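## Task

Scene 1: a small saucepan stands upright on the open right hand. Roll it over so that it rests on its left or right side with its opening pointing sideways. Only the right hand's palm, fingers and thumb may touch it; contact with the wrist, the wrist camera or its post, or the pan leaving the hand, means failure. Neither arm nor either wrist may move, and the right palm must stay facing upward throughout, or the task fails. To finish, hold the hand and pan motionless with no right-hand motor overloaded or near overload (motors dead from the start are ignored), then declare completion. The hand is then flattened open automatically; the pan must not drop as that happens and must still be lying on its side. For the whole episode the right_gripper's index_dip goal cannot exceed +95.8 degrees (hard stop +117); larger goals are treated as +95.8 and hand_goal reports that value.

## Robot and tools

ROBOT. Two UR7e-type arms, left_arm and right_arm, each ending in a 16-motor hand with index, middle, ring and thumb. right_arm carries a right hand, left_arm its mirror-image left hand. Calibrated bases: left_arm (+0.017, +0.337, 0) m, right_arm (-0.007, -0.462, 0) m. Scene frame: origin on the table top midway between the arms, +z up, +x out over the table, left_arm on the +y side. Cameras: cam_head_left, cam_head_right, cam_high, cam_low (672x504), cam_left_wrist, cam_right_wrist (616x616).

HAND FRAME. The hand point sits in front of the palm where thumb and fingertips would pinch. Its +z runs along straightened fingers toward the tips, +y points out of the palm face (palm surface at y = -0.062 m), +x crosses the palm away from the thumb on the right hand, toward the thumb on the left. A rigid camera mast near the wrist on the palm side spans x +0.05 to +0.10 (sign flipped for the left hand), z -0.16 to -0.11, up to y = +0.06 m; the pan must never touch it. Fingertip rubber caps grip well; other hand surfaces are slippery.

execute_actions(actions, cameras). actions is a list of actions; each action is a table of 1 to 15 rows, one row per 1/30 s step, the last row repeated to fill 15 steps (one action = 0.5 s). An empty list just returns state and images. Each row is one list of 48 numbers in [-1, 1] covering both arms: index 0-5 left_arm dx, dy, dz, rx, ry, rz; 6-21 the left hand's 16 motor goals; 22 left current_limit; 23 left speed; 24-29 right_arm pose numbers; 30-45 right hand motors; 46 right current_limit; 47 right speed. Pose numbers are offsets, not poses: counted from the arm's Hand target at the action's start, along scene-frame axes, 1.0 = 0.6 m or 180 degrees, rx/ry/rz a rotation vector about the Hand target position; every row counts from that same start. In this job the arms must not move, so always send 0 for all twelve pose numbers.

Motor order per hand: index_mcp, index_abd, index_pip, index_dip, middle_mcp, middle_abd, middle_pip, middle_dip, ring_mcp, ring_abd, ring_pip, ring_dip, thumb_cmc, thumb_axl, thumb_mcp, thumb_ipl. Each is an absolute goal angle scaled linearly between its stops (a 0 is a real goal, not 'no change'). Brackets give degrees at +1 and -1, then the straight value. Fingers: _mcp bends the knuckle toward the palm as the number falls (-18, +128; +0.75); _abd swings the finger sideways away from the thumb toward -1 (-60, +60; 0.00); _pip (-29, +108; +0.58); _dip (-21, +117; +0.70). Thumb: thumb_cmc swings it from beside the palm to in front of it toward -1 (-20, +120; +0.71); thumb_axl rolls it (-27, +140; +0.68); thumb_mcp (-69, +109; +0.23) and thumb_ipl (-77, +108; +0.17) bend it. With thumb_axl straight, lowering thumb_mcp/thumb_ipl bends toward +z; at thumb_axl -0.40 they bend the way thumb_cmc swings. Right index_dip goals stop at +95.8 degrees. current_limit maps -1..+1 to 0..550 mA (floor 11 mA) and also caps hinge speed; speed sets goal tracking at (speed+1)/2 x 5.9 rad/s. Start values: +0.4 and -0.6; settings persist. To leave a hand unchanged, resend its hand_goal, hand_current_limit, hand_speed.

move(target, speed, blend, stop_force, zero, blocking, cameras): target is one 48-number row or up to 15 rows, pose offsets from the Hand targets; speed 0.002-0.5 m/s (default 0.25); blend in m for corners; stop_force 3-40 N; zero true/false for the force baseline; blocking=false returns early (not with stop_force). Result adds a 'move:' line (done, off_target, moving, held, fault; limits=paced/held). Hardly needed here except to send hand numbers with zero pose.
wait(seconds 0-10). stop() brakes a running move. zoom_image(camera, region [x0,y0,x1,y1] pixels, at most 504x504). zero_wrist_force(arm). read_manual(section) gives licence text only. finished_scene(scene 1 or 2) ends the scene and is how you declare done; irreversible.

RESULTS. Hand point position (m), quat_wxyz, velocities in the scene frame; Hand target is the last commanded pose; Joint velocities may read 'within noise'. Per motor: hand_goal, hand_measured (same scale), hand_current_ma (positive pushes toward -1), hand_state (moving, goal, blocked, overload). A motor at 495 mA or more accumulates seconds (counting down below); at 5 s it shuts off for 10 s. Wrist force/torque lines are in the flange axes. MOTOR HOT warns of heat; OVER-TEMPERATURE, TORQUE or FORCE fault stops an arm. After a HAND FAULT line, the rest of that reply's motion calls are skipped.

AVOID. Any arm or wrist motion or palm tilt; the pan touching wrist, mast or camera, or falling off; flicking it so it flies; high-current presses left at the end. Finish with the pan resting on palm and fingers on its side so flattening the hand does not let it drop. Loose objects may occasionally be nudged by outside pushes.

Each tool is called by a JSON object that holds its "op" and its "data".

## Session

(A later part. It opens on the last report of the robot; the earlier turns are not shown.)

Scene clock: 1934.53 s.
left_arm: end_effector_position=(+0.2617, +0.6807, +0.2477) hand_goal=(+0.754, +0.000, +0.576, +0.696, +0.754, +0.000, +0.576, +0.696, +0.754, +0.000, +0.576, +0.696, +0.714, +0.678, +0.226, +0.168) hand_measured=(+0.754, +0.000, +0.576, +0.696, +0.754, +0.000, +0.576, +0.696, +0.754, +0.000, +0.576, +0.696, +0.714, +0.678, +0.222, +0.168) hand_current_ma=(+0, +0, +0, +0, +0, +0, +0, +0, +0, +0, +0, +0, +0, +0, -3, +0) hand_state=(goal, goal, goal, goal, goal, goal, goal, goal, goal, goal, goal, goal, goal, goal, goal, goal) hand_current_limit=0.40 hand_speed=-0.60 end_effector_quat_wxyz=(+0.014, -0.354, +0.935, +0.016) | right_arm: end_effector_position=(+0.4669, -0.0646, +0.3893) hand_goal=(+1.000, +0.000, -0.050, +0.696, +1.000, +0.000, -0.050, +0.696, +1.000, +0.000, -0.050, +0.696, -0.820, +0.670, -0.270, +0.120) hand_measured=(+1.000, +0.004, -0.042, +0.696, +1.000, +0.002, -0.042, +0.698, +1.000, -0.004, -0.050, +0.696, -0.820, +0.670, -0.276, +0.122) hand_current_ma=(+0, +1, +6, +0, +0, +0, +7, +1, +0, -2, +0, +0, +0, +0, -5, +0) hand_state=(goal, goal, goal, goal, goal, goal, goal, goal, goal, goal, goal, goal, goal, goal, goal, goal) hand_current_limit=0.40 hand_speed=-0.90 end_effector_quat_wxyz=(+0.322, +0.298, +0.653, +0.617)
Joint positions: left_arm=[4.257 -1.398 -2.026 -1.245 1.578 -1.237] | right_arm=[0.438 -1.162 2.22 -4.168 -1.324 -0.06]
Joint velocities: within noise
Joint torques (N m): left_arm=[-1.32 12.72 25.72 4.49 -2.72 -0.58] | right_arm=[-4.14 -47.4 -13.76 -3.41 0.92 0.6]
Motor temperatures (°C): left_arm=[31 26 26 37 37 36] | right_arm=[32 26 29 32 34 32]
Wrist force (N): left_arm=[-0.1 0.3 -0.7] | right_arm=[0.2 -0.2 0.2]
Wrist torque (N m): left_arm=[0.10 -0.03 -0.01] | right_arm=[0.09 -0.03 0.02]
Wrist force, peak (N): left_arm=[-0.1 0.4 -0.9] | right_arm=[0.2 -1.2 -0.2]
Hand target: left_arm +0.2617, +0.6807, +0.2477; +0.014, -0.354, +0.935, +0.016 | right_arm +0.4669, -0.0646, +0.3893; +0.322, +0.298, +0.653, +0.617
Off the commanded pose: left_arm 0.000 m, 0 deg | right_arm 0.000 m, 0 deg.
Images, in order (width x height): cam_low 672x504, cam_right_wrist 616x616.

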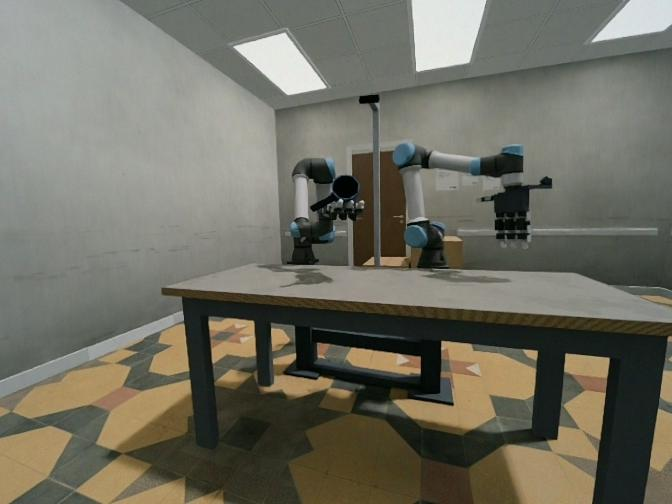

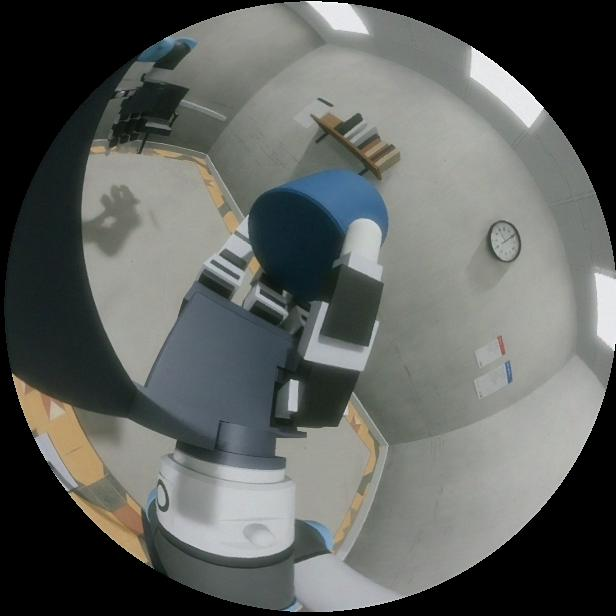

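{"op": "execute_actions", "data": {"actions": [[[0,0,0,0,0,0,0.754,0,0.576,0.696,0.754,0,0.576,0.696,0.754,0,0.576,0.696,0.714,0.678,0.226,0.168,0.4,-0.6,0,0,0,0,0,0,1.0,0,-0.15,0.696,1.0,0,-0.05,0.696,1.0,0,-0.05,0.696,-0.82,0.67,-0.27,0.12,0.4,-0.95]],[[0,0,0,0,0,0,0.754,0,0.576,0.696,0.754,0,0.576,0.696,0.754,0,0.576,0.696,0.714,0.678,0.226,0.168,0.4,-0.6,0,0,0,0,0,0,1.0,0,-0.15,0.696,1.0,0,-0.05,0.696,1.0,0,-0.05,0.696,-0.82,0.67,-0.27,0.12,0.4,-0.95]]], "cameras": ["cam_low"]}}

{"op": "zoom_image", "data": {"camera": "cam_low", "region": [305, 160, 375, 230]}}

Scene clock: 1943.63 s.
left_arm: end_effector_position=(+0.2617, +0.6807, +0.2477) hand_goal=(+0.754, +0.000, +0.576, +0.696, +0.754, +0.000, +0.576, +0.696, +0.754, +0.000, +0.576, +0.696, +0.714, +0.678, +0.226, +0.168) hand_measured=(+0.754, +0.000, +0.576, +0.696, +0.754, +0.000, +0.576, +0.696, +0.754, +0.000, +0.576, +0.696, +0.714, +0.678, +0.222, +0.168) hand_current_ma=(+0, +0, +0, +0, +0, +0, +0, +0, +0, +0, +0, +0, +0, +0, -3, +0) hand_state=(goal, goal, goal, goal, goal, goal, goal, goal, goal, goal, goal, goal, goal, goal, goal, goal) hand_current_limit=0.40 hand_speed=-0.60 end_effector_quat_wxyz=(+0.014, -0.354, +0.935, +0.016) | right_arm: end_effector_position=(+0.4669, -0.0646, +0.3893) hand_goal=(+1.000, +0.000, -0.150, +0.696, +1.000, +0.000, -0.050, +0.696, +1.000, +0.000, -0.050, +0.696, -0.820, +0.670, -0.270, +0.120) hand_measured=(+1.000, +0.004, -0.134, +0.698, +1.000, +0.002, -0.042, +0.698, +1.000, -0.004, -0.050, +0.696, -0.820, +0.670, -0.276, +0.122) hand_current_ma=(+0, +1, +15, +1, +0, +0, +7, +1, +0, -2, +0, +0, +0, +0, -4, +0) hand_state=(goal, goal, goal, goal, goal, goal, goal, goal, goal, goal, goal, goal, goal, goal, goal, goal) hand_current_limit=0.40 hand_speed=-0.95 end_effector_quat_wxyz=(+0.322, +0.298, +0.653, +0.617)
Joint positions: left_arm=[4.257 -1.398 -2.026 -1.245 1.578 -1.237] | right_arm=[0.438 -1.162 2.22 -4.168 -1.324 -0.06]
Joint velocities: within noise
Joint torques (N m): left_arm=[-1.9 12.02 25.42 4.48 -2.57 -0.66] | right_arm=[-5.01 -47.38 -13.59 -3.5 0.85 0.63]
Motor temperatures (°C): left_arm=[31 26 26 37 37 36] | right_arm=[32 26 29 32 34 32]
Wrist force (N): left_arm=[0.0 0.3 -0.5] | right_arm=[0.1 -0.6 0.0]
Wrist torque (N m): left_arm=[0.08 -0.02 -0.01] | right_arm=[0.07 -0.01 -0.02]
Wrist force, peak (N): left_arm=[-0.1 0.4 -0.9] | right_arm=[0.0 -0.9 -0.4]
Hand target: left_arm +0.2617, +0.6807, +0.2477; +0.014, -0.354, +0.935, +0.016 | right_arm +0.4669, -0.0646, +0.3893; +0.322, +0.298, +0.653, +0.617
Off the commanded pose: left_arm 0.000 m, 0 deg | right_arm 0.000 m, 0 deg.
Images, in order (width x height): cam_low 672x504.

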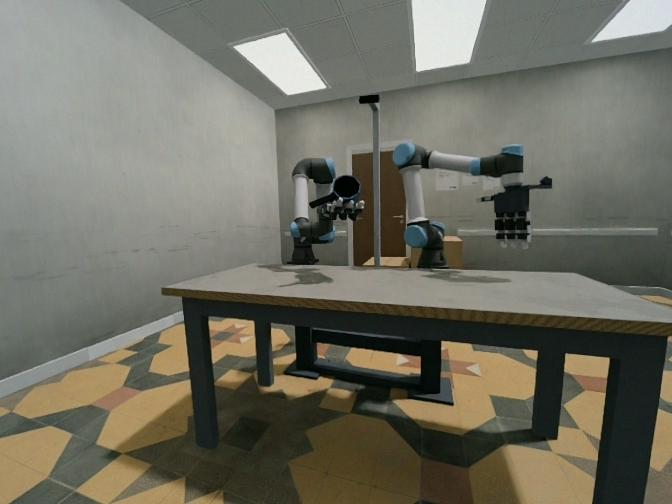

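Scaled by 7.200 from the camera's 672x504 image, which has a finer 960x720 frame.

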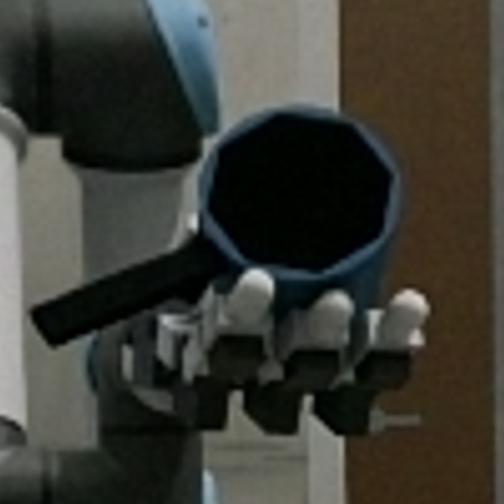

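{"op": "execute_actions", "data": {"actions": [[[0,0,0,0,0,0,0.754,0,0.576,0.696,0.754,0,0.576,0.696,0.754,0,0.576,0.696,0.714,0.678,0.226,0.168,0.4,-0.6,0,0,0,0,0,0,1.0,0,-0.25,0.696,1.0,0,-0.05,0.696,1.0,0,-0.05,0.696,-0.82,0.67,-0.27,0.12,0.4,-0.95]],[[0,0,0,0,0,0,0.754,0,0.576,0.696,0.754,0,0.576,0.696,0.754,0,0.576,0.696,0.714,0.678,0.226,0.168,0.4,-0.6,0,0,0,0,0,0,1.0,0,-0.25,0.696,1.0,0,-0.05,0.696,1.0,0,-0.05,0.696,-0.82,0.67,-0.27,0.12,0.4,-0.95]]], "cameras": ["cam_low", "cam_right_wrist"]}}

{"op": "zoom_image", "data": {"camera": "cam_low", "region": [305, 160, 375, 230]}}

{"op": "zoom_image", "data": {"camera": "cam_right_wrist", "region": [190, 140, 410, 360]}}

Scene clock: 1952.13 s.
left_arm: end_effector_position=(+0.2617, +0.6807, +0.2477) hand_goal=(+0.754, +0.000, +0.576, +0.696, +0.754, +0.000, +0.576, +0.696, +0.754, +0.000, +0.576, +0.696, +0.714, +0.678, +0.226, +0.168) hand_measured=(+0.754, +0.000, +0.576, +0.696, +0.754, +0.000, +0.576, +0.696, +0.754, +0.000, +0.576, +0.696, +0.714, +0.678, +0.222, +0.168) hand_current_ma=(+0, +0, +0, +0, +0, +0, +0, +0, +0, +0, +0, +0, +0, +0, -3, +0) hand_state=(goal, goal, goal, goal, goal, goal, goal, goal, goal, goal, goal, goal, goal, goal, goal, goal) hand_current_limit=0.40 hand_speed=-0.60 end_effector_quat_wxyz=(+0.014, -0.354, +0.935, +0.016) | right_arm: end_effector_position=(+0.4669, -0.0646, +0.3893) hand_goal=(+1.000, +0.000, -0.250, +0.696, +1.000, +0.000, -0.050, +0.696, +1.000, +0.000, -0.050, +0.696, -0.820, +0.670, -0.270, +0.120) hand_measured=(+1.000, +0.004, -0.234, +0.698, +1.000, +0.002, -0.042, +0.698, +1.000, -0.004, -0.050, +0.696, -0.820, +0.670, -0.276, +0.122) hand_current_ma=(+0, +1, +17, +1, +0, +0, +7, +1, +0, -2, +0, +0, +0, +0, -4, +0) hand_state=(goal, goal, goal, goal, goal, goal, goal, goal, goal, goal, goal, goal, goal, goal, goal, goal) hand_current_limit=0.40 hand_speed=-0.95 end_effector_quat_wxyz=(+0.322, +0.298, +0.653, +0.617)
Joint positions: left_arm=[4.257 -1.398 -2.026 -1.245 1.578 -1.237] | right_arm=[0.438 -1.162 2.22 -4.168 -1.324 -0.06]
Joint velocities: within noise
Joint torques (N m): left_arm=[0.04 12.54 25.74 4.63 -2.58 -0.56] | right_arm=[-4.25 -47.5 -13.22 -3.59 0.94 0.73]
Motor temperatures (°C): left_arm=[31 26 26 37 37 36] | right_arm=[32 26 29 32 34 32]
Wrist force (N): left_arm=[-0.1 0.4 -0.6] | right_arm=[-0.1 -0.4 -0.2]
Wrist torque (N m): left_arm=[0.09 -0.02 -0.01] | right_arm=[0.08 0.02 -0.03]
Wrist force, peak (N): left_arm=[0.0 0.4 -0.8] | right_arm=[0.1 -1.0 0.0]
Hand target: left_arm +0.2617, +0.6807, +0.2477; +0.014, -0.354, +0.935, +0.016 | right_arm +0.4669, -0.0646, +0.3893; +0.322, +0.298, +0.653, +0.617
Off the commanded pose: left_arm 0.000 m, 0 deg | right_arm 0.000 m, 0 deg.
Images, in order (width x height): cam_low 672x504, cam_right_wrist 616x616.

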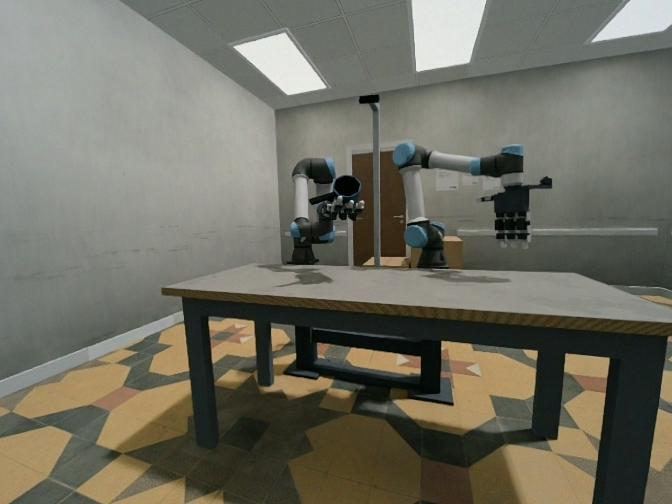

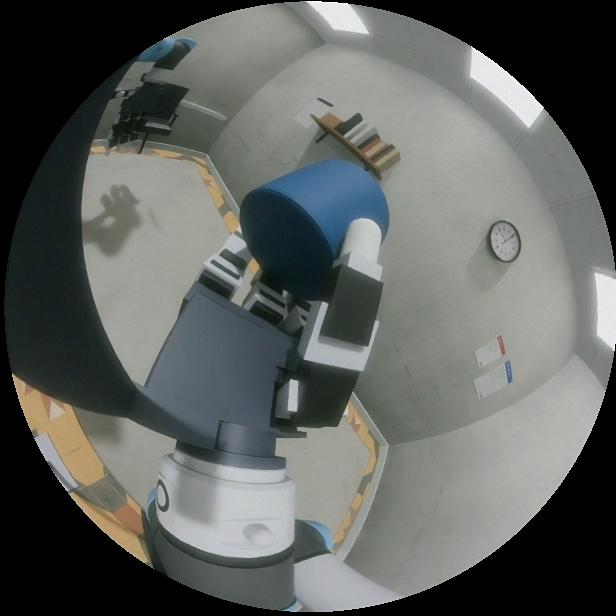

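Scaled by 7.200 from the camera's 672x504 image, which has a finer 960x720 frame.

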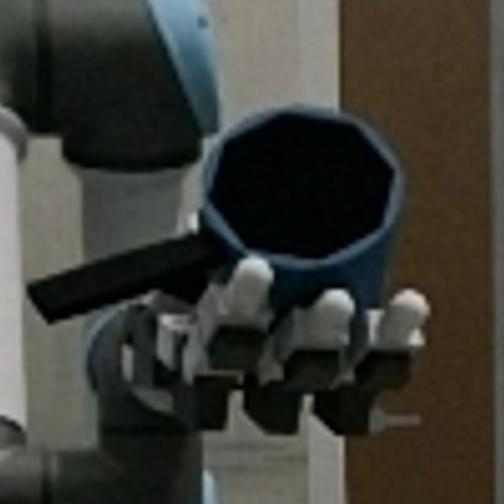

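Scaled by 2.291 from the camera's 616x616 image, which has a finer 880x880 frame.

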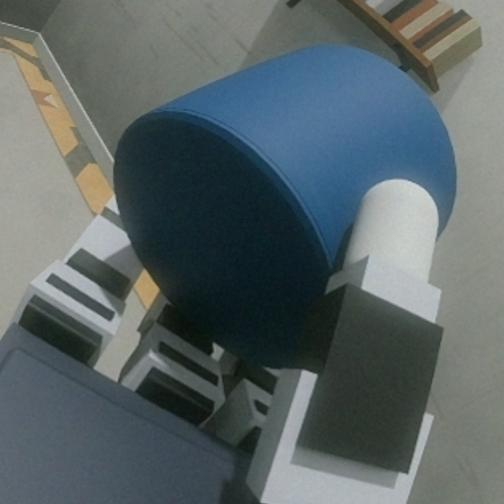

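{"op": "execute_actions", "data": {"actions": [[[0,0,0,0,0,0,0.754,0,0.576,0.696,0.754,0,0.576,0.696,0.754,0,0.576,0.696,0.714,0.678,0.226,0.168,0.4,-0.6,0,0,0,0,0,0,1.0,0,-0.3,0.696,1.0,0,-0.02,0.696,1.0,0,-0.02,0.696,-0.82,0.67,-0.27,0.12,0.4,-0.97]],[[0,0,0,0,0,0,0.754,0,0.576,0.696,0.754,0,0.576,0.696,0.754,0,0.576,0.696,0.714,0.678,0.226,0.168,0.4,-0.6,0,0,0,0,0,0,1.0,0,-0.3,0.696,1.0,0,0.0,0.696,1.0,0,0.0,0.696,-0.82,0.67,-0.27,0.12,0.4,-0.97]],[[0,0,0,0,0,0,0.754,0,0.576,0.696,0.754,0,0.576,0.696,0.754,0,0.576,0.696,0.714,0.678,0.226,0.168,0.4,-0.6,0,0,0,0,0,0,1.0,0,-0.3,0.696,1.0,0,0.0,0.696,1.0,0,0.0,0.696,-0.82,0.67,-0.27,0.12,0.4,-0.97]]], "cameras": ["cam_low", "cam_right_wrist"]}}

{"op": "zoom_image", "data": {"camera": "cam_low", "region": [305, 160, 375, 230]}}

{"op": "zoom_image", "data": {"camera": "cam_right_wrist", "region": [190, 140, 410, 360]}}

Scene clock: 1965.80 s.
left_arm: end_effector_position=(+0.2617, +0.6807, +0.2477) hand_goal=(+0.754, +0.000, +0.576, +0.696, +0.754, +0.000, +0.576, +0.696, +0.754, +0.000, +0.576, +0.696, +0.714, +0.678, +0.226, +0.168) hand_measured=(+0.754, +0.000, +0.576, +0.696, +0.754, +0.000, +0.576, +0.696, +0.754, +0.000, +0.576, +0.696, +0.714, +0.678, +0.222, +0.168) hand_current_ma=(+0, +0, +0, +0, +0, +0, +0, +0, +0, +0, +0, +0, +0, +0, -3, +0) hand_state=(goal, goal, goal, goal, goal, goal, goal, goal, goal, goal, goal, goal, goal, goal, goal, goal) hand_current_limit=0.40 hand_speed=-0.60 end_effector_quat_wxyz=(+0.014, -0.354, +0.935, +0.016) | right_arm: end_effector_position=(+0.4669, -0.0646, +0.3893) hand_goal=(+1.000, +0.000, -0.300, +0.696, +1.000, +0.000, +0.000, +0.696, +1.000, +0.000, +0.000, +0.696, -0.820, +0.670, -0.270, +0.120) hand_measured=(+1.000, +0.004, -0.284, +0.698, +1.000, +0.002, +0.000, +0.698, +1.000, -0.004, +0.000, +0.696, -0.820, +0.670, -0.276, +0.122) hand_current_ma=(+0, +1, +15, +1, +0, +0, +0, +1, +0, -2, +0, +0, +0, +0, -4, +0) hand_state=(goal, goal, goal, goal, goal, goal, goal, goal, goal, goal, goal, goal, goal, goal, goal, goal) hand_current_limit=0.40 hand_speed=-0.97 end_effector_quat_wxyz=(+0.322, +0.298, +0.653, +0.617)
Joint positions: left_arm=[4.257 -1.398 -2.026 -1.245 1.578 -1.237] | right_arm=[0.438 -1.162 2.22 -4.168 -1.324 -0.06]
Joint velocities: within noise
Joint torques (N m): left_arm=[-1.46 13.32 26.5 4.68 -2.47 -0.62] | right_arm=[-4.31 -46.85 -12.29 -3.68 0.71 0.72]
Motor temperatures (°C): left_arm=[31 26 26 37 37 36] | right_arm=[32 26 29 32 34 32]
Wrist force (N): left_arm=[0.0 0.4 -0.5] | right_arm=[0.2 -0.6 -0.1]
Wrist torque (N m): left_arm=[0.10 -0.03 -0.01] | right_arm=[0.06 -0.03 -0.01]
Wrist force, peak (N): left_arm=[-0.1 0.6 -0.7] | right_arm=[0.3 -0.8 -0.3]
Hand target: left_arm +0.2617, +0.6807, +0.2477; +0.014, -0.354, +0.935, +0.016 | right_arm +0.4669, -0.0646, +0.3893; +0.322, +0.298, +0.653, +0.617
Off the commanded pose: left_arm 0.000 m, 0 deg | right_arm 0.000 m, 0 deg.
Images, in order (width x height): cam_low 672x504, cam_right_wrist 616x616.

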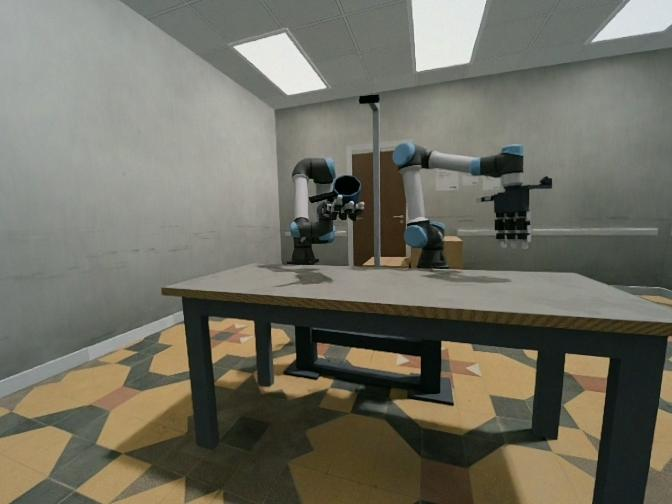

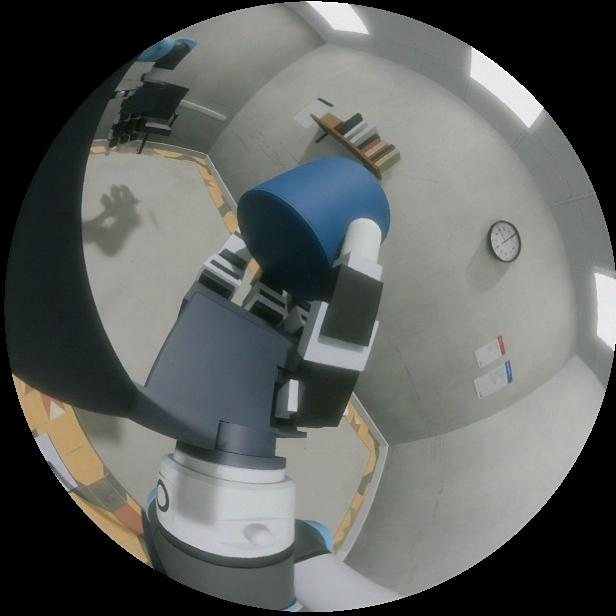

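Scaled by 7.200 from the camera's 672x504 image, which has a finer 960x720 frame.

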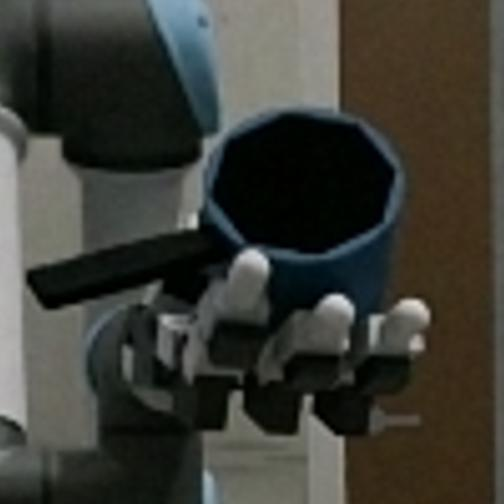

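Scaled by 2.291 from the camera's 616x616 image, which has a finer 880x880 frame.

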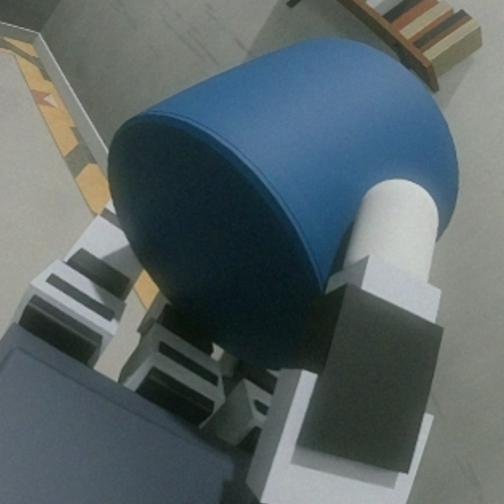

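{"op": "execute_actions", "data": {"actions": [[[0,0,0,0,0,0,0.754,0,0.576,0.696,0.754,0,0.576,0.696,0.754,0,0.576,0.696,0.714,0.678,0.226,0.168,0.4,-0.6,0,0,0,0,0,0,1.0,0,-0.3,0.696,1.0,0,-0.1,0.696,1.0,0,0.0,0.696,-0.82,0.67,-0.27,0.12,0.4,-0.95]],[[0,0,0,0,0,0,0.754,0,0.576,0.696,0.754,0,0.576,0.696,0.754,0,0.576,0.696,0.714,0.678,0.226,0.168,0.4,-0.6,0,0,0,0,0,0,1.0,0,-0.3,0.696,1.0,0,-0.15,0.696,1.0,0,0.0,0.696,-0.82,0.67,-0.27,0.12,0.4,-0.95]],[[0,0,0,0,0,0,0.754,0,0.576,0.696,0.754,0,0.576,0.696,0.754,0,0.576,0.696,0.714,0.678,0.226,0.168,0.4,-0.6,0,0,0,0,0,0,1.0,0,-0.3,0.696,1.0,0,-0.15,0.696,1.0,0,0.0,0.696,-0.82,0.67,-0.27,0.12,0.4,-0.95]]], "cameras": ["cam_low", "cam_right_wrist"]}}

{"op": "zoom_image", "data": {"camera": "cam_low", "region": [305, 160, 375, 230]}}

{"op": "zoom_image", "data": {"camera": "cam_right_wrist", "region": [190, 140, 410, 360]}}

Scene clock: 2041.57 s.
left_arm: end_effector_position=(+0.2617, +0.6807, +0.2477) hand_goal=(+0.754, +0.000, +0.576, +0.696, +0.754, +0.000, +0.576, +0.696, +0.754, +0.000, +0.576, +0.696, +0.714, +0.678, +0.226, +0.168) hand_measured=(+0.754, +0.000, +0.576, +0.696, +0.754, +0.000, +0.576, +0.696, +0.754, +0.000, +0.576, +0.696, +0.714, +0.678, +0.222, +0.168) hand_current_ma=(+0, +0, +0, +0, +0, +0, +0, +0, +0, +0, +0, +0, +0, +0, -3, +0) hand_state=(goal, goal, goal, goal, goal, goal, goal, goal, goal, goal, goal, goal, goal, goal, goal, goal) hand_current_limit=0.40 hand_speed=-0.60 end_effector_quat_wxyz=(+0.014, -0.354, +0.935, +0.016) | right_arm: end_effector_position=(+0.4669, -0.0646, +0.3893) hand_goal=(+1.000, +0.000, -0.300, +0.696, +1.000, +0.000, -0.150, +0.696, +1.000, +0.000, +0.000, +0.696, -0.820, +0.670, -0.270, +0.120) hand_measured=(+1.000, +0.004, -0.290, +0.698, +1.000, +0.002, -0.136, +0.698, +1.000, -0.004, +0.000, +0.696, -0.820, +0.670, -0.274, +0.122) hand_current_ma=(+0, +1, +8, +1, +0, +0, +14, +1, +0, -2, +0, +0, +0, +0, -2, +0) hand_state=(goal, goal, goal, goal, goal, goal, goal, goal, goal, goal, goal, goal, goal, goal, goal, goal) hand_current_limit=0.40 hand_speed=-0.95 end_effector_quat_wxyz=(+0.322, +0.298, +0.653, +0.617)
Joint positions: left_arm=[4.257 -1.398 -2.026 -1.245 1.578 -1.237] | right_arm=[0.438 -1.162 2.22 -4.168 -1.324 -0.06]
Joint velocities: within noise
Joint torques (N m): left_arm=[-1.29 11.75 25.97 4.56 -2.58 -0.68] | right_arm=[-4.91 -46.69 -11.14 -3.54 0.87 0.82]
Motor temperatures (°C): left_arm=[31 26 26 37 37 36] | right_arm=[32 26 28 32 34 32]
Wrist force (N): left_arm=[0.0 0.3 -0.7] | right_arm=[0.3 -0.3 0.0]
Wrist torque (N m): left_arm=[0.10 -0.03 0.00] | right_arm=[0.07 -0.04 -0.01]
Wrist force, peak (N): left_arm=[-0.1 0.4 -1.0] | right_arm=[0.0 -1.0 -0.5]
Hand target: left_arm +0.2617, +0.6807, +0.2477; +0.014, -0.354, +0.935, +0.016 | right_arm +0.4669, -0.0646, +0.3893; +0.322, +0.298, +0.653, +0.617
Off the commanded pose: left_arm 0.000 m, 0 deg | right_arm 0.000 m, 0 deg.
Images, in order (width x height): cam_low 672x504, cam_right_wrist 616x616.

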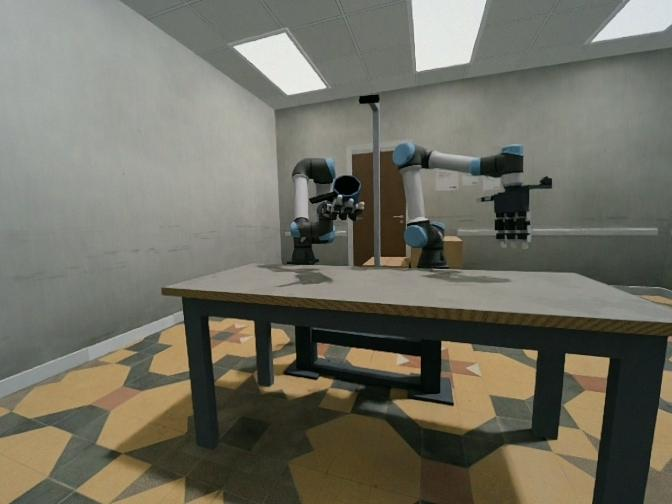

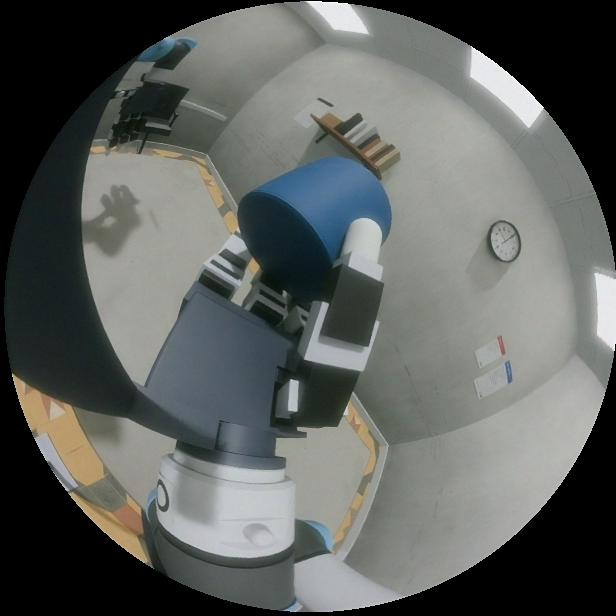

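Scaled by 7.200 from the camera's 672x504 image, which has a finer 960x720 frame.

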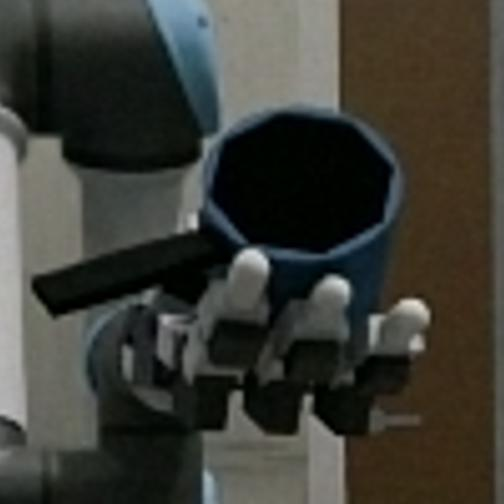

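Scaled by 2.291 from the camera's 616x616 image, which has a finer 880x880 frame.

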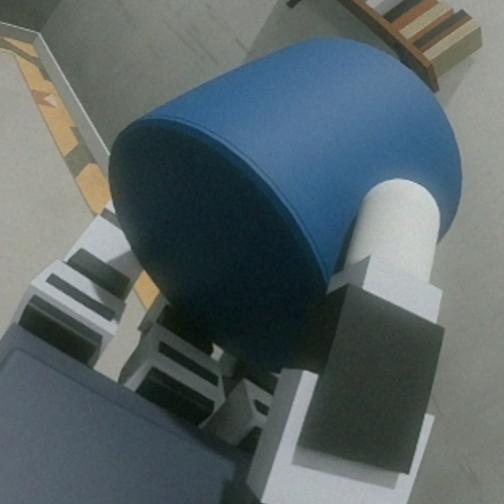

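{"op": "execute_actions", "data": {"actions": [[[0,0,0,0,0,0,0.754,0,0.576,0.696,0.754,0,0.576,0.696,0.754,0,0.576,0.696,0.714,0.678,0.226,0.168,0.4,-0.6,0,0,0,0,0,0,1.0,-0.1,-0.3,0.696,1.0,-0.1,-0.15,0.696,1.0,-0.05,0.0,0.696,-0.82,0.67,-0.27,0.12,0.4,-0.95]],[[0,0,0,0,0,0,0.754,0,0.576,0.696,0.754,0,0.576,0.696,0.754,0,0.576,0.696,0.714,0.678,0.226,0.168,0.4,-0.6,0,0,0,0,0,0,1.0,-0.2,-0.3,0.696,1.0,-0.2,-0.15,0.696,1.0,-0.1,0.0,0.696,-0.82,0.67,-0.27,0.12,0.4,-0.95]],[[0,0,0,0,0,0,0.754,0,0.576,0.696,0.754,0,0.576,0.696,0.754,0,0.576,0.696,0.714,0.678,0.226,0.168,0.4,-0.6,0,0,0,0,0,0,1.0,-0.2,-0.3,0.696,1.0,-0.2,-0.15,0.696,1.0,-0.1,0.0,0.696,-0.82,0.67,-0.27,0.12,0.4,-0.95]]], "cameras": ["cam_low", "cam_high"]}}

{"op": "zoom_image", "data": {"camera": "cam_low", "region": [305, 160, 375, 230]}}

{"op": "zoom_image", "data": {"camera": "cam_high", "region": [210, 130, 340, 270]}}

Scene clock: 2052.50 s.
left_arm: end_effector_position=(+0.2617, +0.6807, +0.2477) hand_goal=(+0.754, +0.000, +0.576, +0.696, +0.754, +0.000, +0.576, +0.696, +0.754, +0.000, +0.576, +0.696, +0.714, +0.678, +0.226, +0.168) hand_measured=(+0.754, +0.000, +0.576, +0.696, +0.754, +0.000, +0.576, +0.696, +0.754, +0.000, +0.576, +0.696, +0.714, +0.678, +0.222, +0.168) hand_current_ma=(+0, +0, +0, +0, +0, +0, +0, +0, +0, +0, +0, +0, +0, +0, -3, +0) hand_state=(goal, goal, goal, goal, goal, goal, goal, goal, goal, goal, goal, goal, goal, goal, goal, goal) hand_current_limit=0.40 hand_speed=-0.60 end_effector_quat_wxyz=(+0.014, -0.354, +0.935, +0.016) | right_arm: end_effector_position=(+0.4669, -0.0646, +0.3893) hand_goal=(+1.000, -0.200, -0.300, +0.696, +1.000, -0.200, -0.150, +0.696, +1.000, -0.100, +0.000, +0.696, -0.820, +0.670, -0.270, +0.120) hand_measured=(+1.000, -0.188, -0.290, +0.698, +1.000, -0.188, -0.136, +0.698, +1.000, -0.096, +0.000, +0.696, -0.818, +0.670, -0.264, +0.122) hand_current_ma=(+0, +8, +8, +1, +0, +9, +13, +1, +0, +1, +0, +0, +0, +0, +6, +0) hand_state=(goal, goal, goal, goal, goal, goal, goal, goal, goal, goal, goal, goal, goal, goal, goal, goal) hand_current_limit=0.40 hand_speed=-0.95 end_effector_quat_wxyz=(+0.322, +0.298, +0.653, +0.617)
Joint positions: left_arm=[4.257 -1.398 -2.026 -1.245 1.578 -1.237] | right_arm=[0.438 -1.162 2.22 -4.168 -1.324 -0.06]
Joint velocities: within noise
Joint torques (N m): left_arm=[-1.71 12.37 25.24 4.54 -2.76 -0.59] | right_arm=[-4.52 -46.06 -11.62 -3.7 0.7 0.61]
Motor temperatures (°C): left_arm=[31 26 26 37 37 36] | right_arm=[32 26 28 32 34 32]
Wrist force (N): left_arm=[-0.1 0.2 -0.5] | right_arm=[0.0 -0.9 -0.4]
Wrist torque (N m): left_arm=[0.07 -0.02 -0.01] | right_arm=[0.04 0.01 -0.07]
Wrist force, peak (N): left_arm=[-0.1 0.5 -0.8] | right_arm=[0.5 -1.0 0.2]
Hand target: left_arm +0.2617, +0.6807, +0.2477; +0.014, -0.354, +0.935, +0.016 | right_arm +0.4669, -0.0646, +0.3893; +0.322, +0.298, +0.653, +0.617
Off the commanded pose: left_arm 0.000 m, 0 deg | right_arm 0.000 m, 0 deg.
Images, in order (width x height): cam_high 672x504, cam_low 672x504.

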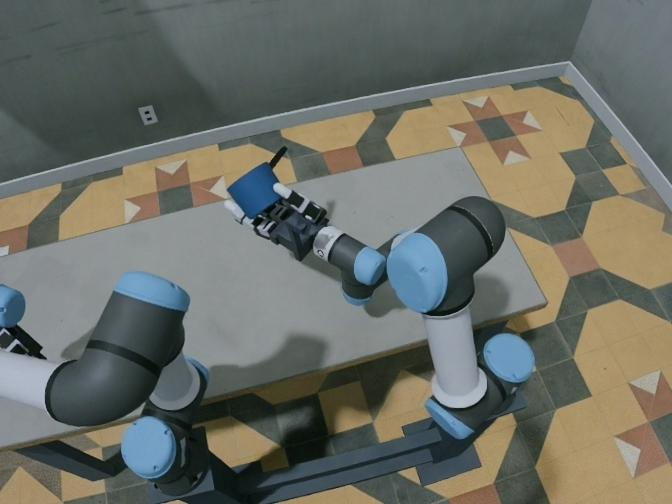

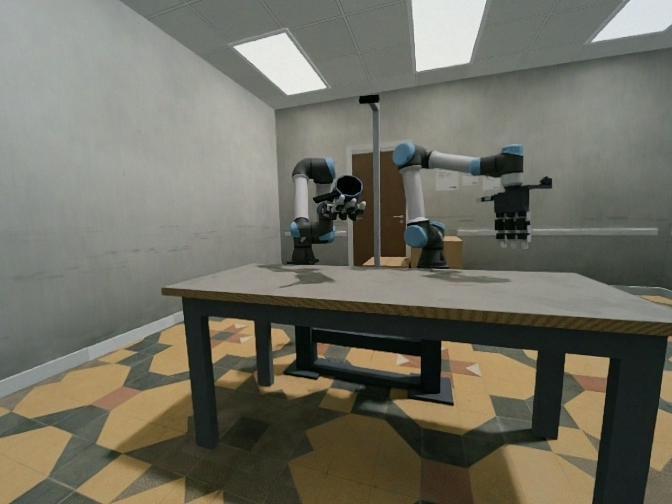

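Scaled by 7.200 from the camera's 672x504 image, which has a finer 960x720 frame.

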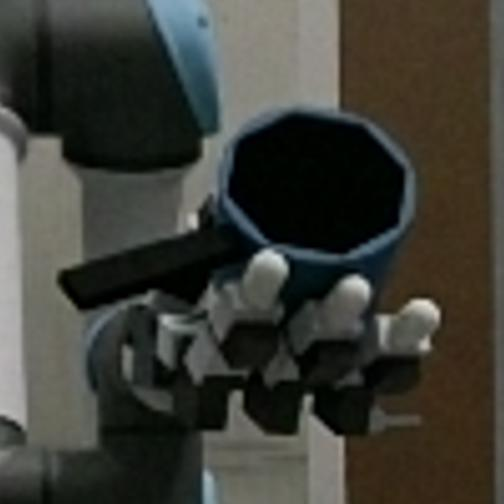

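Scaled by 3.600 from the camera's 672x504 image, which has a finer 960x720 frame.

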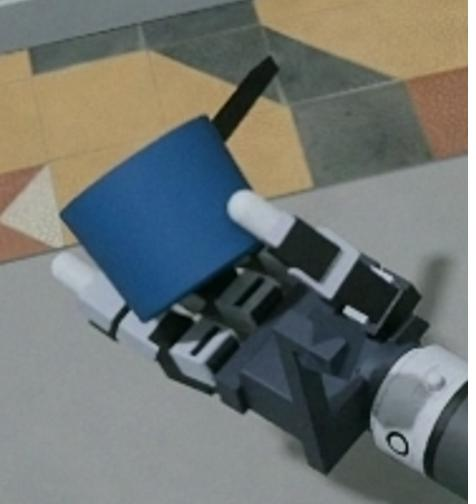

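{"op": "execute_actions", "data": {"actions": [[[0,0,0,0,0,0,0.754,0,0.576,0.696,0.754,0,0.576,0.696,0.754,0,0.576,0.696,0.714,0.678,0.226,0.168,0.4,-0.6,0,0,0,0,0,0,1.0,-0.2,-0.3,0.696,1.0,-0.2,-0.15,0.696,1.0,-0.05,-0.15,0.696,-0.82,0.67,-0.26,0.12,0.4,-0.95]],[[0,0,0,0,0,0,0.754,0,0.576,0.696,0.754,0,0.576,0.696,0.754,0,0.576,0.696,0.714,0.678,0.226,0.168,0.4,-0.6,0,0,0,0,0,0,1.0,-0.2,-0.3,0.696,1.0,-0.2,-0.15,0.696,1.0,-0.05,-0.25,0.696,-0.8,0.67,-0.26,0.12,0.4,-0.95]],[[0,0,0,0,0,0,0.754,0,0.576,0.696,0.754,0,0.576,0.696,0.754,0,0.576,0.696,0.714,0.678,0.226,0.168,0.4,-0.6,0,0,0,0,0,0,1.0,-0.2,-0.3,0.696,1.0,-0.2,-0.15,0.696,1.0,-0.05,-0.25,0.696,-0.8,0.67,-0.26,0.12,0.4,-0.95]]], "cameras": ["cam_low", "cam_right_wrist"]}}

{"op": "zoom_image", "data": {"camera": "cam_low", "region": [305, 160, 375, 230]}}

{"op": "zoom_image", "data": {"camera": "cam_right_wrist", "region": [190, 140, 410, 360]}}

Scene clock: 2110.43 s.
left_arm: end_effector_position=(+0.2617, +0.6807, +0.2477) hand_goal=(+0.754, +0.000, +0.576, +0.696, +0.754, +0.000, +0.576, +0.696, +0.754, +0.000, +0.576, +0.696, +0.714, +0.678, +0.226, +0.168) hand_measured=(+0.754, +0.000, +0.576, +0.696, +0.754, +0.000, +0.576, +0.696, +0.754, +0.000, +0.576, +0.696, +0.714, +0.678, +0.222, +0.168) hand_current_ma=(+0, +0, +0, +0, +0, +0, +0, +0, +0, +0, +0, +0, +0, +0, -3, +0) hand_state=(goal, goal, goal, goal, goal, goal, goal, goal, goal, goal, goal, goal, goal, goal, goal, goal) hand_current_limit=0.40 hand_speed=-0.60 end_effector_quat_wxyz=(+0.014, -0.354, +0.935, +0.016) | right_arm: end_effector_position=(+0.4669, -0.0646, +0.3893) hand_goal=(+1.000, -0.200, -0.300, +0.696, +1.000, -0.200, -0.150, +0.696, +1.000, -0.050, -0.250, +0.696, -0.800, +0.670, -0.260, +0.120) hand_measured=(+1.000, -0.192, -0.290, +0.698, +1.000, -0.194, -0.140, +0.698, +1.000, -0.054, -0.242, +0.696, -0.806, +0.670, -0.262, +0.122) hand_current_ma=(+0, +4, +8, +1, +0, +3, +9, +1, +0, -2, +6, +0, -5, +0, +0, +0) hand_state=(goal, goal, goal, goal, goal, goal, goal, goal, goal, goal, goal, goal, goal, goal, goal, goal) hand_current_limit=0.40 hand_speed=-0.95 end_effector_quat_wxyz=(+0.322, +0.298, +0.653, +0.617)
Joint positions: left_arm=[4.257 -1.398 -2.026 -1.245 1.578 -1.237] | right_arm=[0.438 -1.162 2.22 -4.168 -1.324 -0.06]
Joint velocities: within noise
Joint torques (N m): left_arm=[-1.94 11.14 25.64 4.62 -2.55 -0.5] | right_arm=[-3.8 -43.88 -11.54 -3.83 0.84 0.66]
Motor temperatures (°C): left_arm=[31 26 26 37 36 36] | right_arm=[32 27 28 32 33 32]
Wrist force (N): left_arm=[-0.2 0.2 -0.6] | right_arm=[0.2 -0.3 0.0]
Wrist torque (N m): left_arm=[0.07 0.00 -0.02] | right_arm=[0.07 -0.02 -0.03]
Wrist force, peak (N): left_arm=[-0.1 0.4 -0.9] | right_arm=[-0.1 -1.1 0.0]
Hand target: left_arm +0.2617, +0.6807, +0.2477; +0.014, -0.354, +0.935, +0.016 | right_arm +0.4669, -0.0646, +0.3893; +0.322, +0.298, +0.653, +0.617
Off the commanded pose: left_arm 0.000 m, 0 deg | right_arm 0.000 m, 0 deg.
Images, in order (width x height): cam_low 672x504, cam_right_wrist 616x616.

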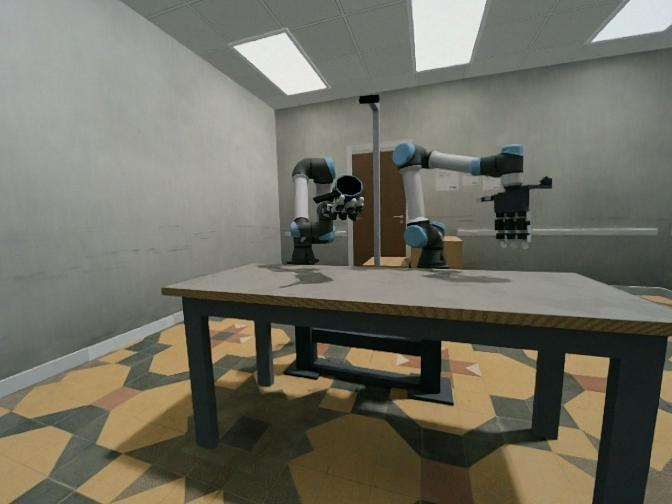

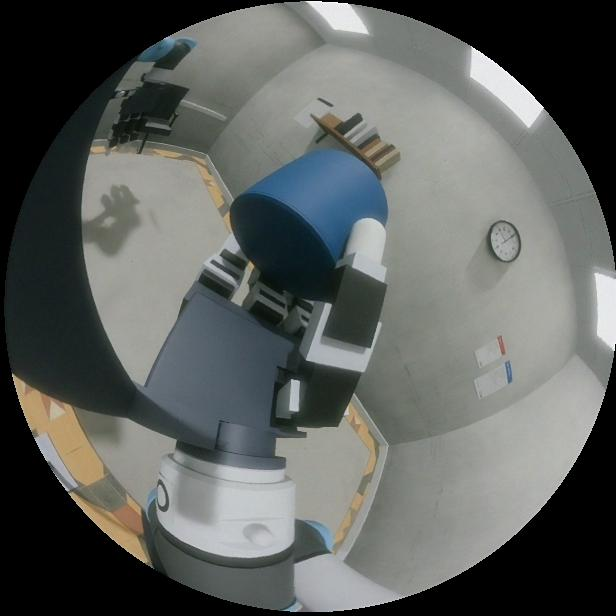

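Scaled by 7.200 from the camera's 672x504 image, which has a finer 960x720 frame.

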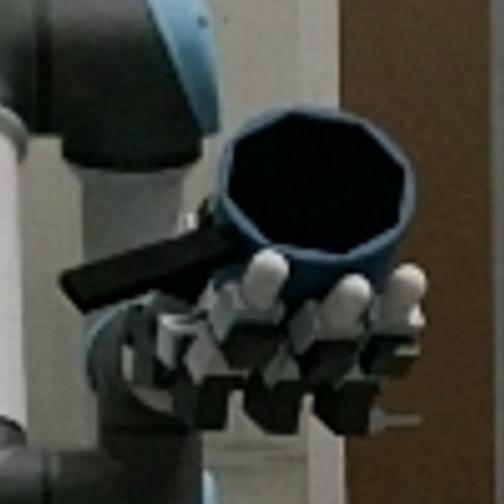

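Scaled by 2.291 from the camera's 616x616 image, which has a finer 880x880 frame.

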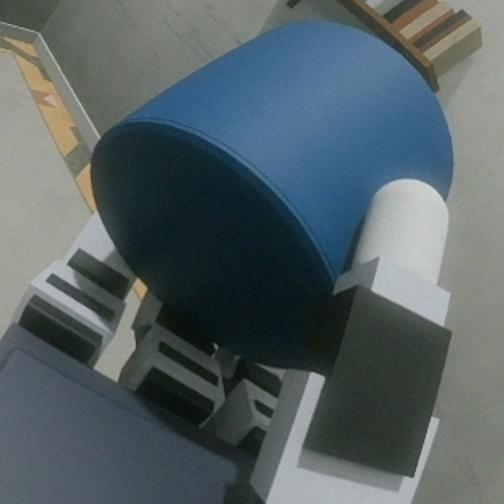

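{"op": "execute_actions", "data": {"actions": [[[0,0,0,0,0,0,0.754,0,0.576,0.696,0.754,0,0.576,0.696,0.754,0,0.576,0.696,0.714,0.678,0.226,0.168,0.4,-0.6,0,0,0,0,0,0,1.0,-0.2,-0.3,0.696,1.0,-0.2,-0.08,0.696,1.0,-0.05,-0.25,0.696,-0.78,0.67,-0.26,0.12,0.4,-0.96]],[[0,0,0,0,0,0,0.754,0,0.576,0.696,0.754,0,0.576,0.696,0.754,0,0.576,0.696,0.714,0.678,0.226,0.168,0.4,-0.6,0,0,0,0,0,0,1.0,-0.2,-0.3,0.696,1.0,-0.2,0.0,0.696,1.0,-0.05,-0.25,0.696,-0.78,0.67,-0.26,0.12,0.4,-0.96]],[[0,0,0,0,0,0,0.754,0,0.576,0.696,0.754,0,0.576,0.696,0.754,0,0.576,0.696,0.714,0.678,0.226,0.168,0.4,-0.6,0,0,0,0,0,0,1.0,-0.2,-0.3,0.696,1.0,-0.2,0.0,0.696,1.0,-0.05,-0.25,0.696,-0.78,0.67,-0.26,0.12,0.4,-0.96]]], "cameras": ["cam_low"]}}

{"op": "zoom_image", "data": {"camera": "cam_low", "region": [305, 160, 375, 230]}}

Scene clock: 2120.87 s.
left_arm: end_effector_position=(+0.2617, +0.6807, +0.2477) hand_goal=(+0.754, +0.000, +0.576, +0.696, +0.754, +0.000, +0.576, +0.696, +0.754, +0.000, +0.576, +0.696, +0.714, +0.678, +0.226, +0.168) hand_measured=(+0.754, +0.000, +0.576, +0.696, +0.754, +0.000, +0.576, +0.696, +0.754, +0.000, +0.576, +0.696, +0.714, +0.678, +0.222, +0.168) hand_current_ma=(+0, +0, +0, +0, +0, +0, +0, +0, +0, +0, +0, +0, +0, +0, -3, +0) hand_state=(goal, goal, goal, goal, goal, goal, goal, goal, goal, goal, goal, goal, goal, goal, goal, goal) hand_current_limit=0.40 hand_speed=-0.60 end_effector_quat_wxyz=(+0.014, -0.354, +0.935, +0.016) | right_arm: end_effector_position=(+0.4669, -0.0646, +0.3893) hand_goal=(+1.000, -0.200, -0.300, +0.696, +1.000, -0.200, +0.000, +0.696, +1.000, -0.050, -0.250, +0.696, -0.780, +0.670, -0.260, +0.120) hand_measured=(+1.000, -0.192, -0.290, +0.698, +1.000, -0.196, +0.000, +0.698, +1.000, -0.054, -0.242, +0.696, -0.790, +0.670, -0.262, +0.122) hand_current_ma=(+0, +4, +9, +1, +0, +2, +0, +1, +0, -2, +6, +0, -7, +0, -1, +0) hand_state=(goal, goal, goal, goal, goal, goal, goal, goal, goal, goal, goal, goal, goal, goal, goal, goal) hand_current_limit=0.40 hand_speed=-0.96 end_effector_quat_wxyz=(+0.322, +0.298, +0.653, +0.617)
Joint positions: left_arm=[4.257 -1.398 -2.026 -1.245 1.578 -1.237] | right_arm=[0.438 -1.162 2.22 -4.168 -1.324 -0.06]
Joint velocities: within noise
Joint torques (N m): left_arm=[-1.3 12.16 25.04 4.48 -2.72 -0.48] | right_arm=[-4.66 -44.47 -11.03 -3.97 0.88 0.77]
Motor temperatures (°C): left_arm=[31 26 26 37 36 36] | right_arm=[31 27 28 32 33 32]
Wrist force (N): left_arm=[-0.1 0.3 -0.5] | right_arm=[0.3 -0.2 0.4]
Wrist torque (N m): left_arm=[0.09 -0.02 -0.01] | right_arm=[0.07 -0.05 -0.03]
Wrist force, peak (N): left_arm=[-0.2 0.5 -0.8] | right_arm=[0.0 -1.1 -0.2]
Hand target: left_arm +0.2617, +0.6807, +0.2477; +0.014, -0.354, +0.935, +0.016 | right_arm +0.4669, -0.0646, +0.3893; +0.322, +0.298, +0.653, +0.617
Off the commanded pose: left_arm 0.000 m, 0 deg | right_arm 0.000 m, 0 deg.
Images, in order (width x height): cam_low 672x504.

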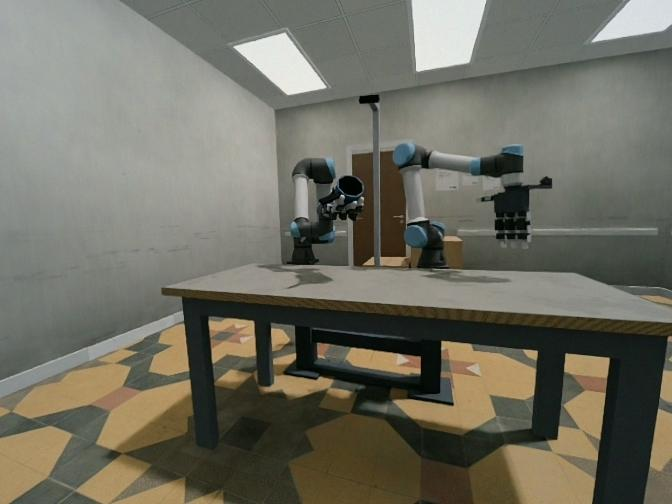

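Scaled by 7.200 from the camera's 672x504 image, which has a finer 960x720 frame.

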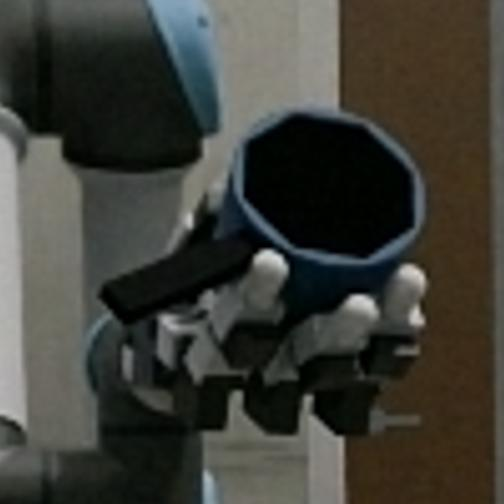

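{"op": "execute_actions", "data": {"actions": [], "cameras": ["cam_high", "cam_right_wrist"]}}

{"op": "zoom_image", "data": {"camera": "cam_high", "region": [210, 130, 340, 270]}}

{"op": "zoom_image", "data": {"camera": "cam_right_wrist", "region": [190, 140, 410, 360]}}

Scene clock: 2128.10 s.
left_arm: end_effector_position=(+0.2617, +0.6807, +0.2477) hand_goal=(+0.754, +0.000, +0.576, +0.696, +0.754, +0.000, +0.576, +0.696, +0.754, +0.000, +0.576, +0.696, +0.714, +0.678, +0.226, +0.168) hand_measured=(+0.754, +0.000, +0.576, +0.696, +0.754, +0.000, +0.576, +0.696, +0.754, +0.000, +0.576, +0.696, +0.714, +0.678, +0.222, +0.168) hand_current_ma=(+0, +0, +0, +0, +0, +0, +0, +0, +0, +0, +0, +0, +0, +0, -3, +0) hand_state=(goal, goal, goal, goal, goal, goal, goal, goal, goal, goal, goal, goal, goal, goal, goal, goal) hand_current_limit=0.40 hand_speed=-0.60 end_effector_quat_wxyz=(+0.014, -0.354, +0.935, +0.016) | right_arm: end_effector_position=(+0.4669, -0.0646, +0.3893) hand_goal=(+1.000, -0.200, -0.300, +0.696, +1.000, -0.200, +0.000, +0.696, +1.000, -0.050, -0.250, +0.696, -0.780, +0.670, -0.260, +0.120) hand_measured=(+1.000, -0.192, -0.290, +0.698, +1.000, -0.196, +0.000, +0.698, +1.000, -0.054, -0.242, +0.696, -0.790, +0.670, -0.262, +0.122) hand_current_ma=(+0, +4, +9, +1, +0, +2, +0, +1, +0, -2, +6, +0, -7, +0, -1, +0) hand_state=(goal, goal, goal, goal, goal, goal, goal, goal, goal, goal, goal, goal, goal, goal, goal, goal) hand_current_limit=0.40 hand_speed=-0.96 end_effector_quat_wxyz=(+0.322, +0.298, +0.653, +0.617)
Joint positions: left_arm=[4.257 -1.398 -2.026 -1.245 1.578 -1.237] | right_arm=[0.438 -1.162 2.22 -4.168 -1.324 -0.06]
Joint velocities: within noise
Joint torques (N m): left_arm=[-1.98 11.16 25.6 4.51 -2.67 -0.54] | right_arm=[-4.86 -44.8 -11.21 -3.7 0.86 0.66]
Motor temperatures (°C): left_arm=[31 26 26 37 36 36] | right_arm=[31 27 28 32 33 32]
Wrist force (N): left_arm=[0.1 0.2 -0.7] | right_arm=[0.1 -0.5 0.1]
Wrist torque (N m): left_arm=[0.08 -0.04 0.00] | right_arm=[0.05 -0.01 -0.05]
Wrist force, peak (N): left_arm=[-0.3 0.5 -0.8] | right_arm=[-0.4 -0.9 0.0]
Hand target: left_arm +0.2617, +0.6807, +0.2477; +0.014, -0.354, +0.935, +0.016 | right_arm +0.4669, -0.0646, +0.3893; +0.322, +0.298, +0.653, +0.617
Off the commanded pose: left_arm 0.000 m, 0 deg | right_arm 0.000 m, 0 deg.
Images, in order (width x height): cam_high 672x504, cam_right_wrist 616x616.

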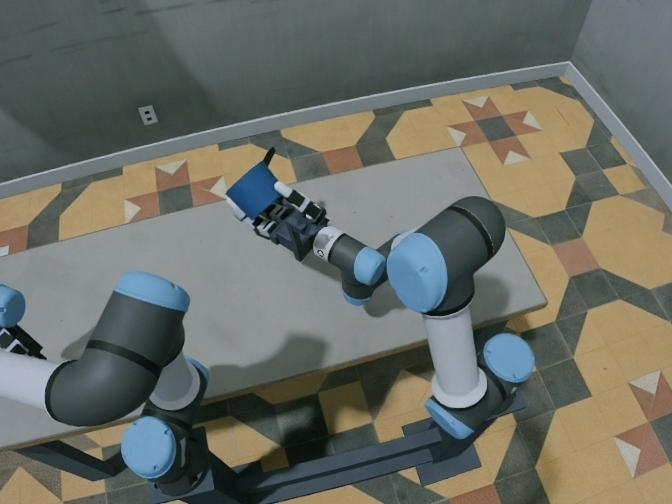

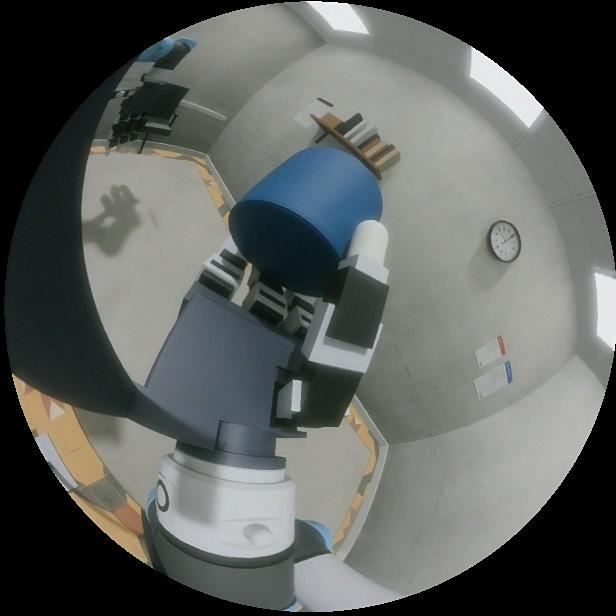

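Scaled by 3.600 from the camera's 672x504 image, which has a finer 960x720 frame.

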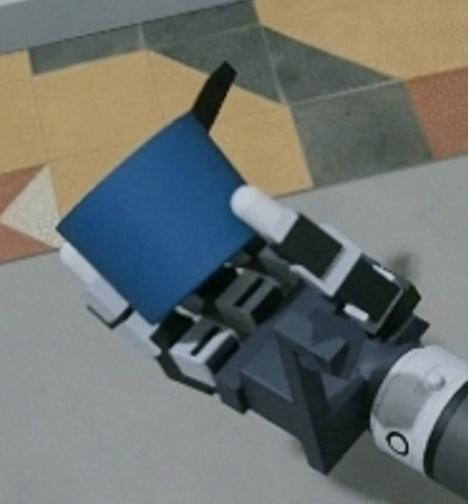

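Scaled by 2.291 from the camera's 616x616 image, which has a finer 880x880 frame.

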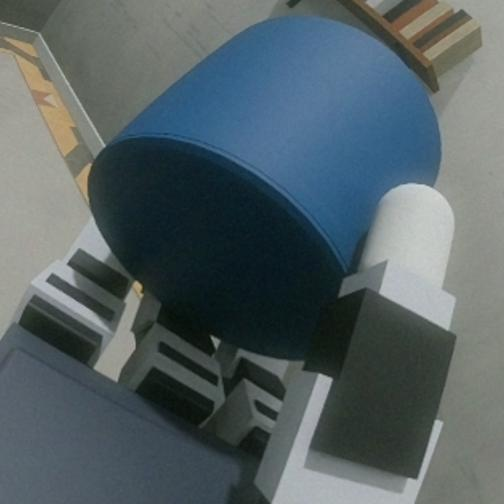

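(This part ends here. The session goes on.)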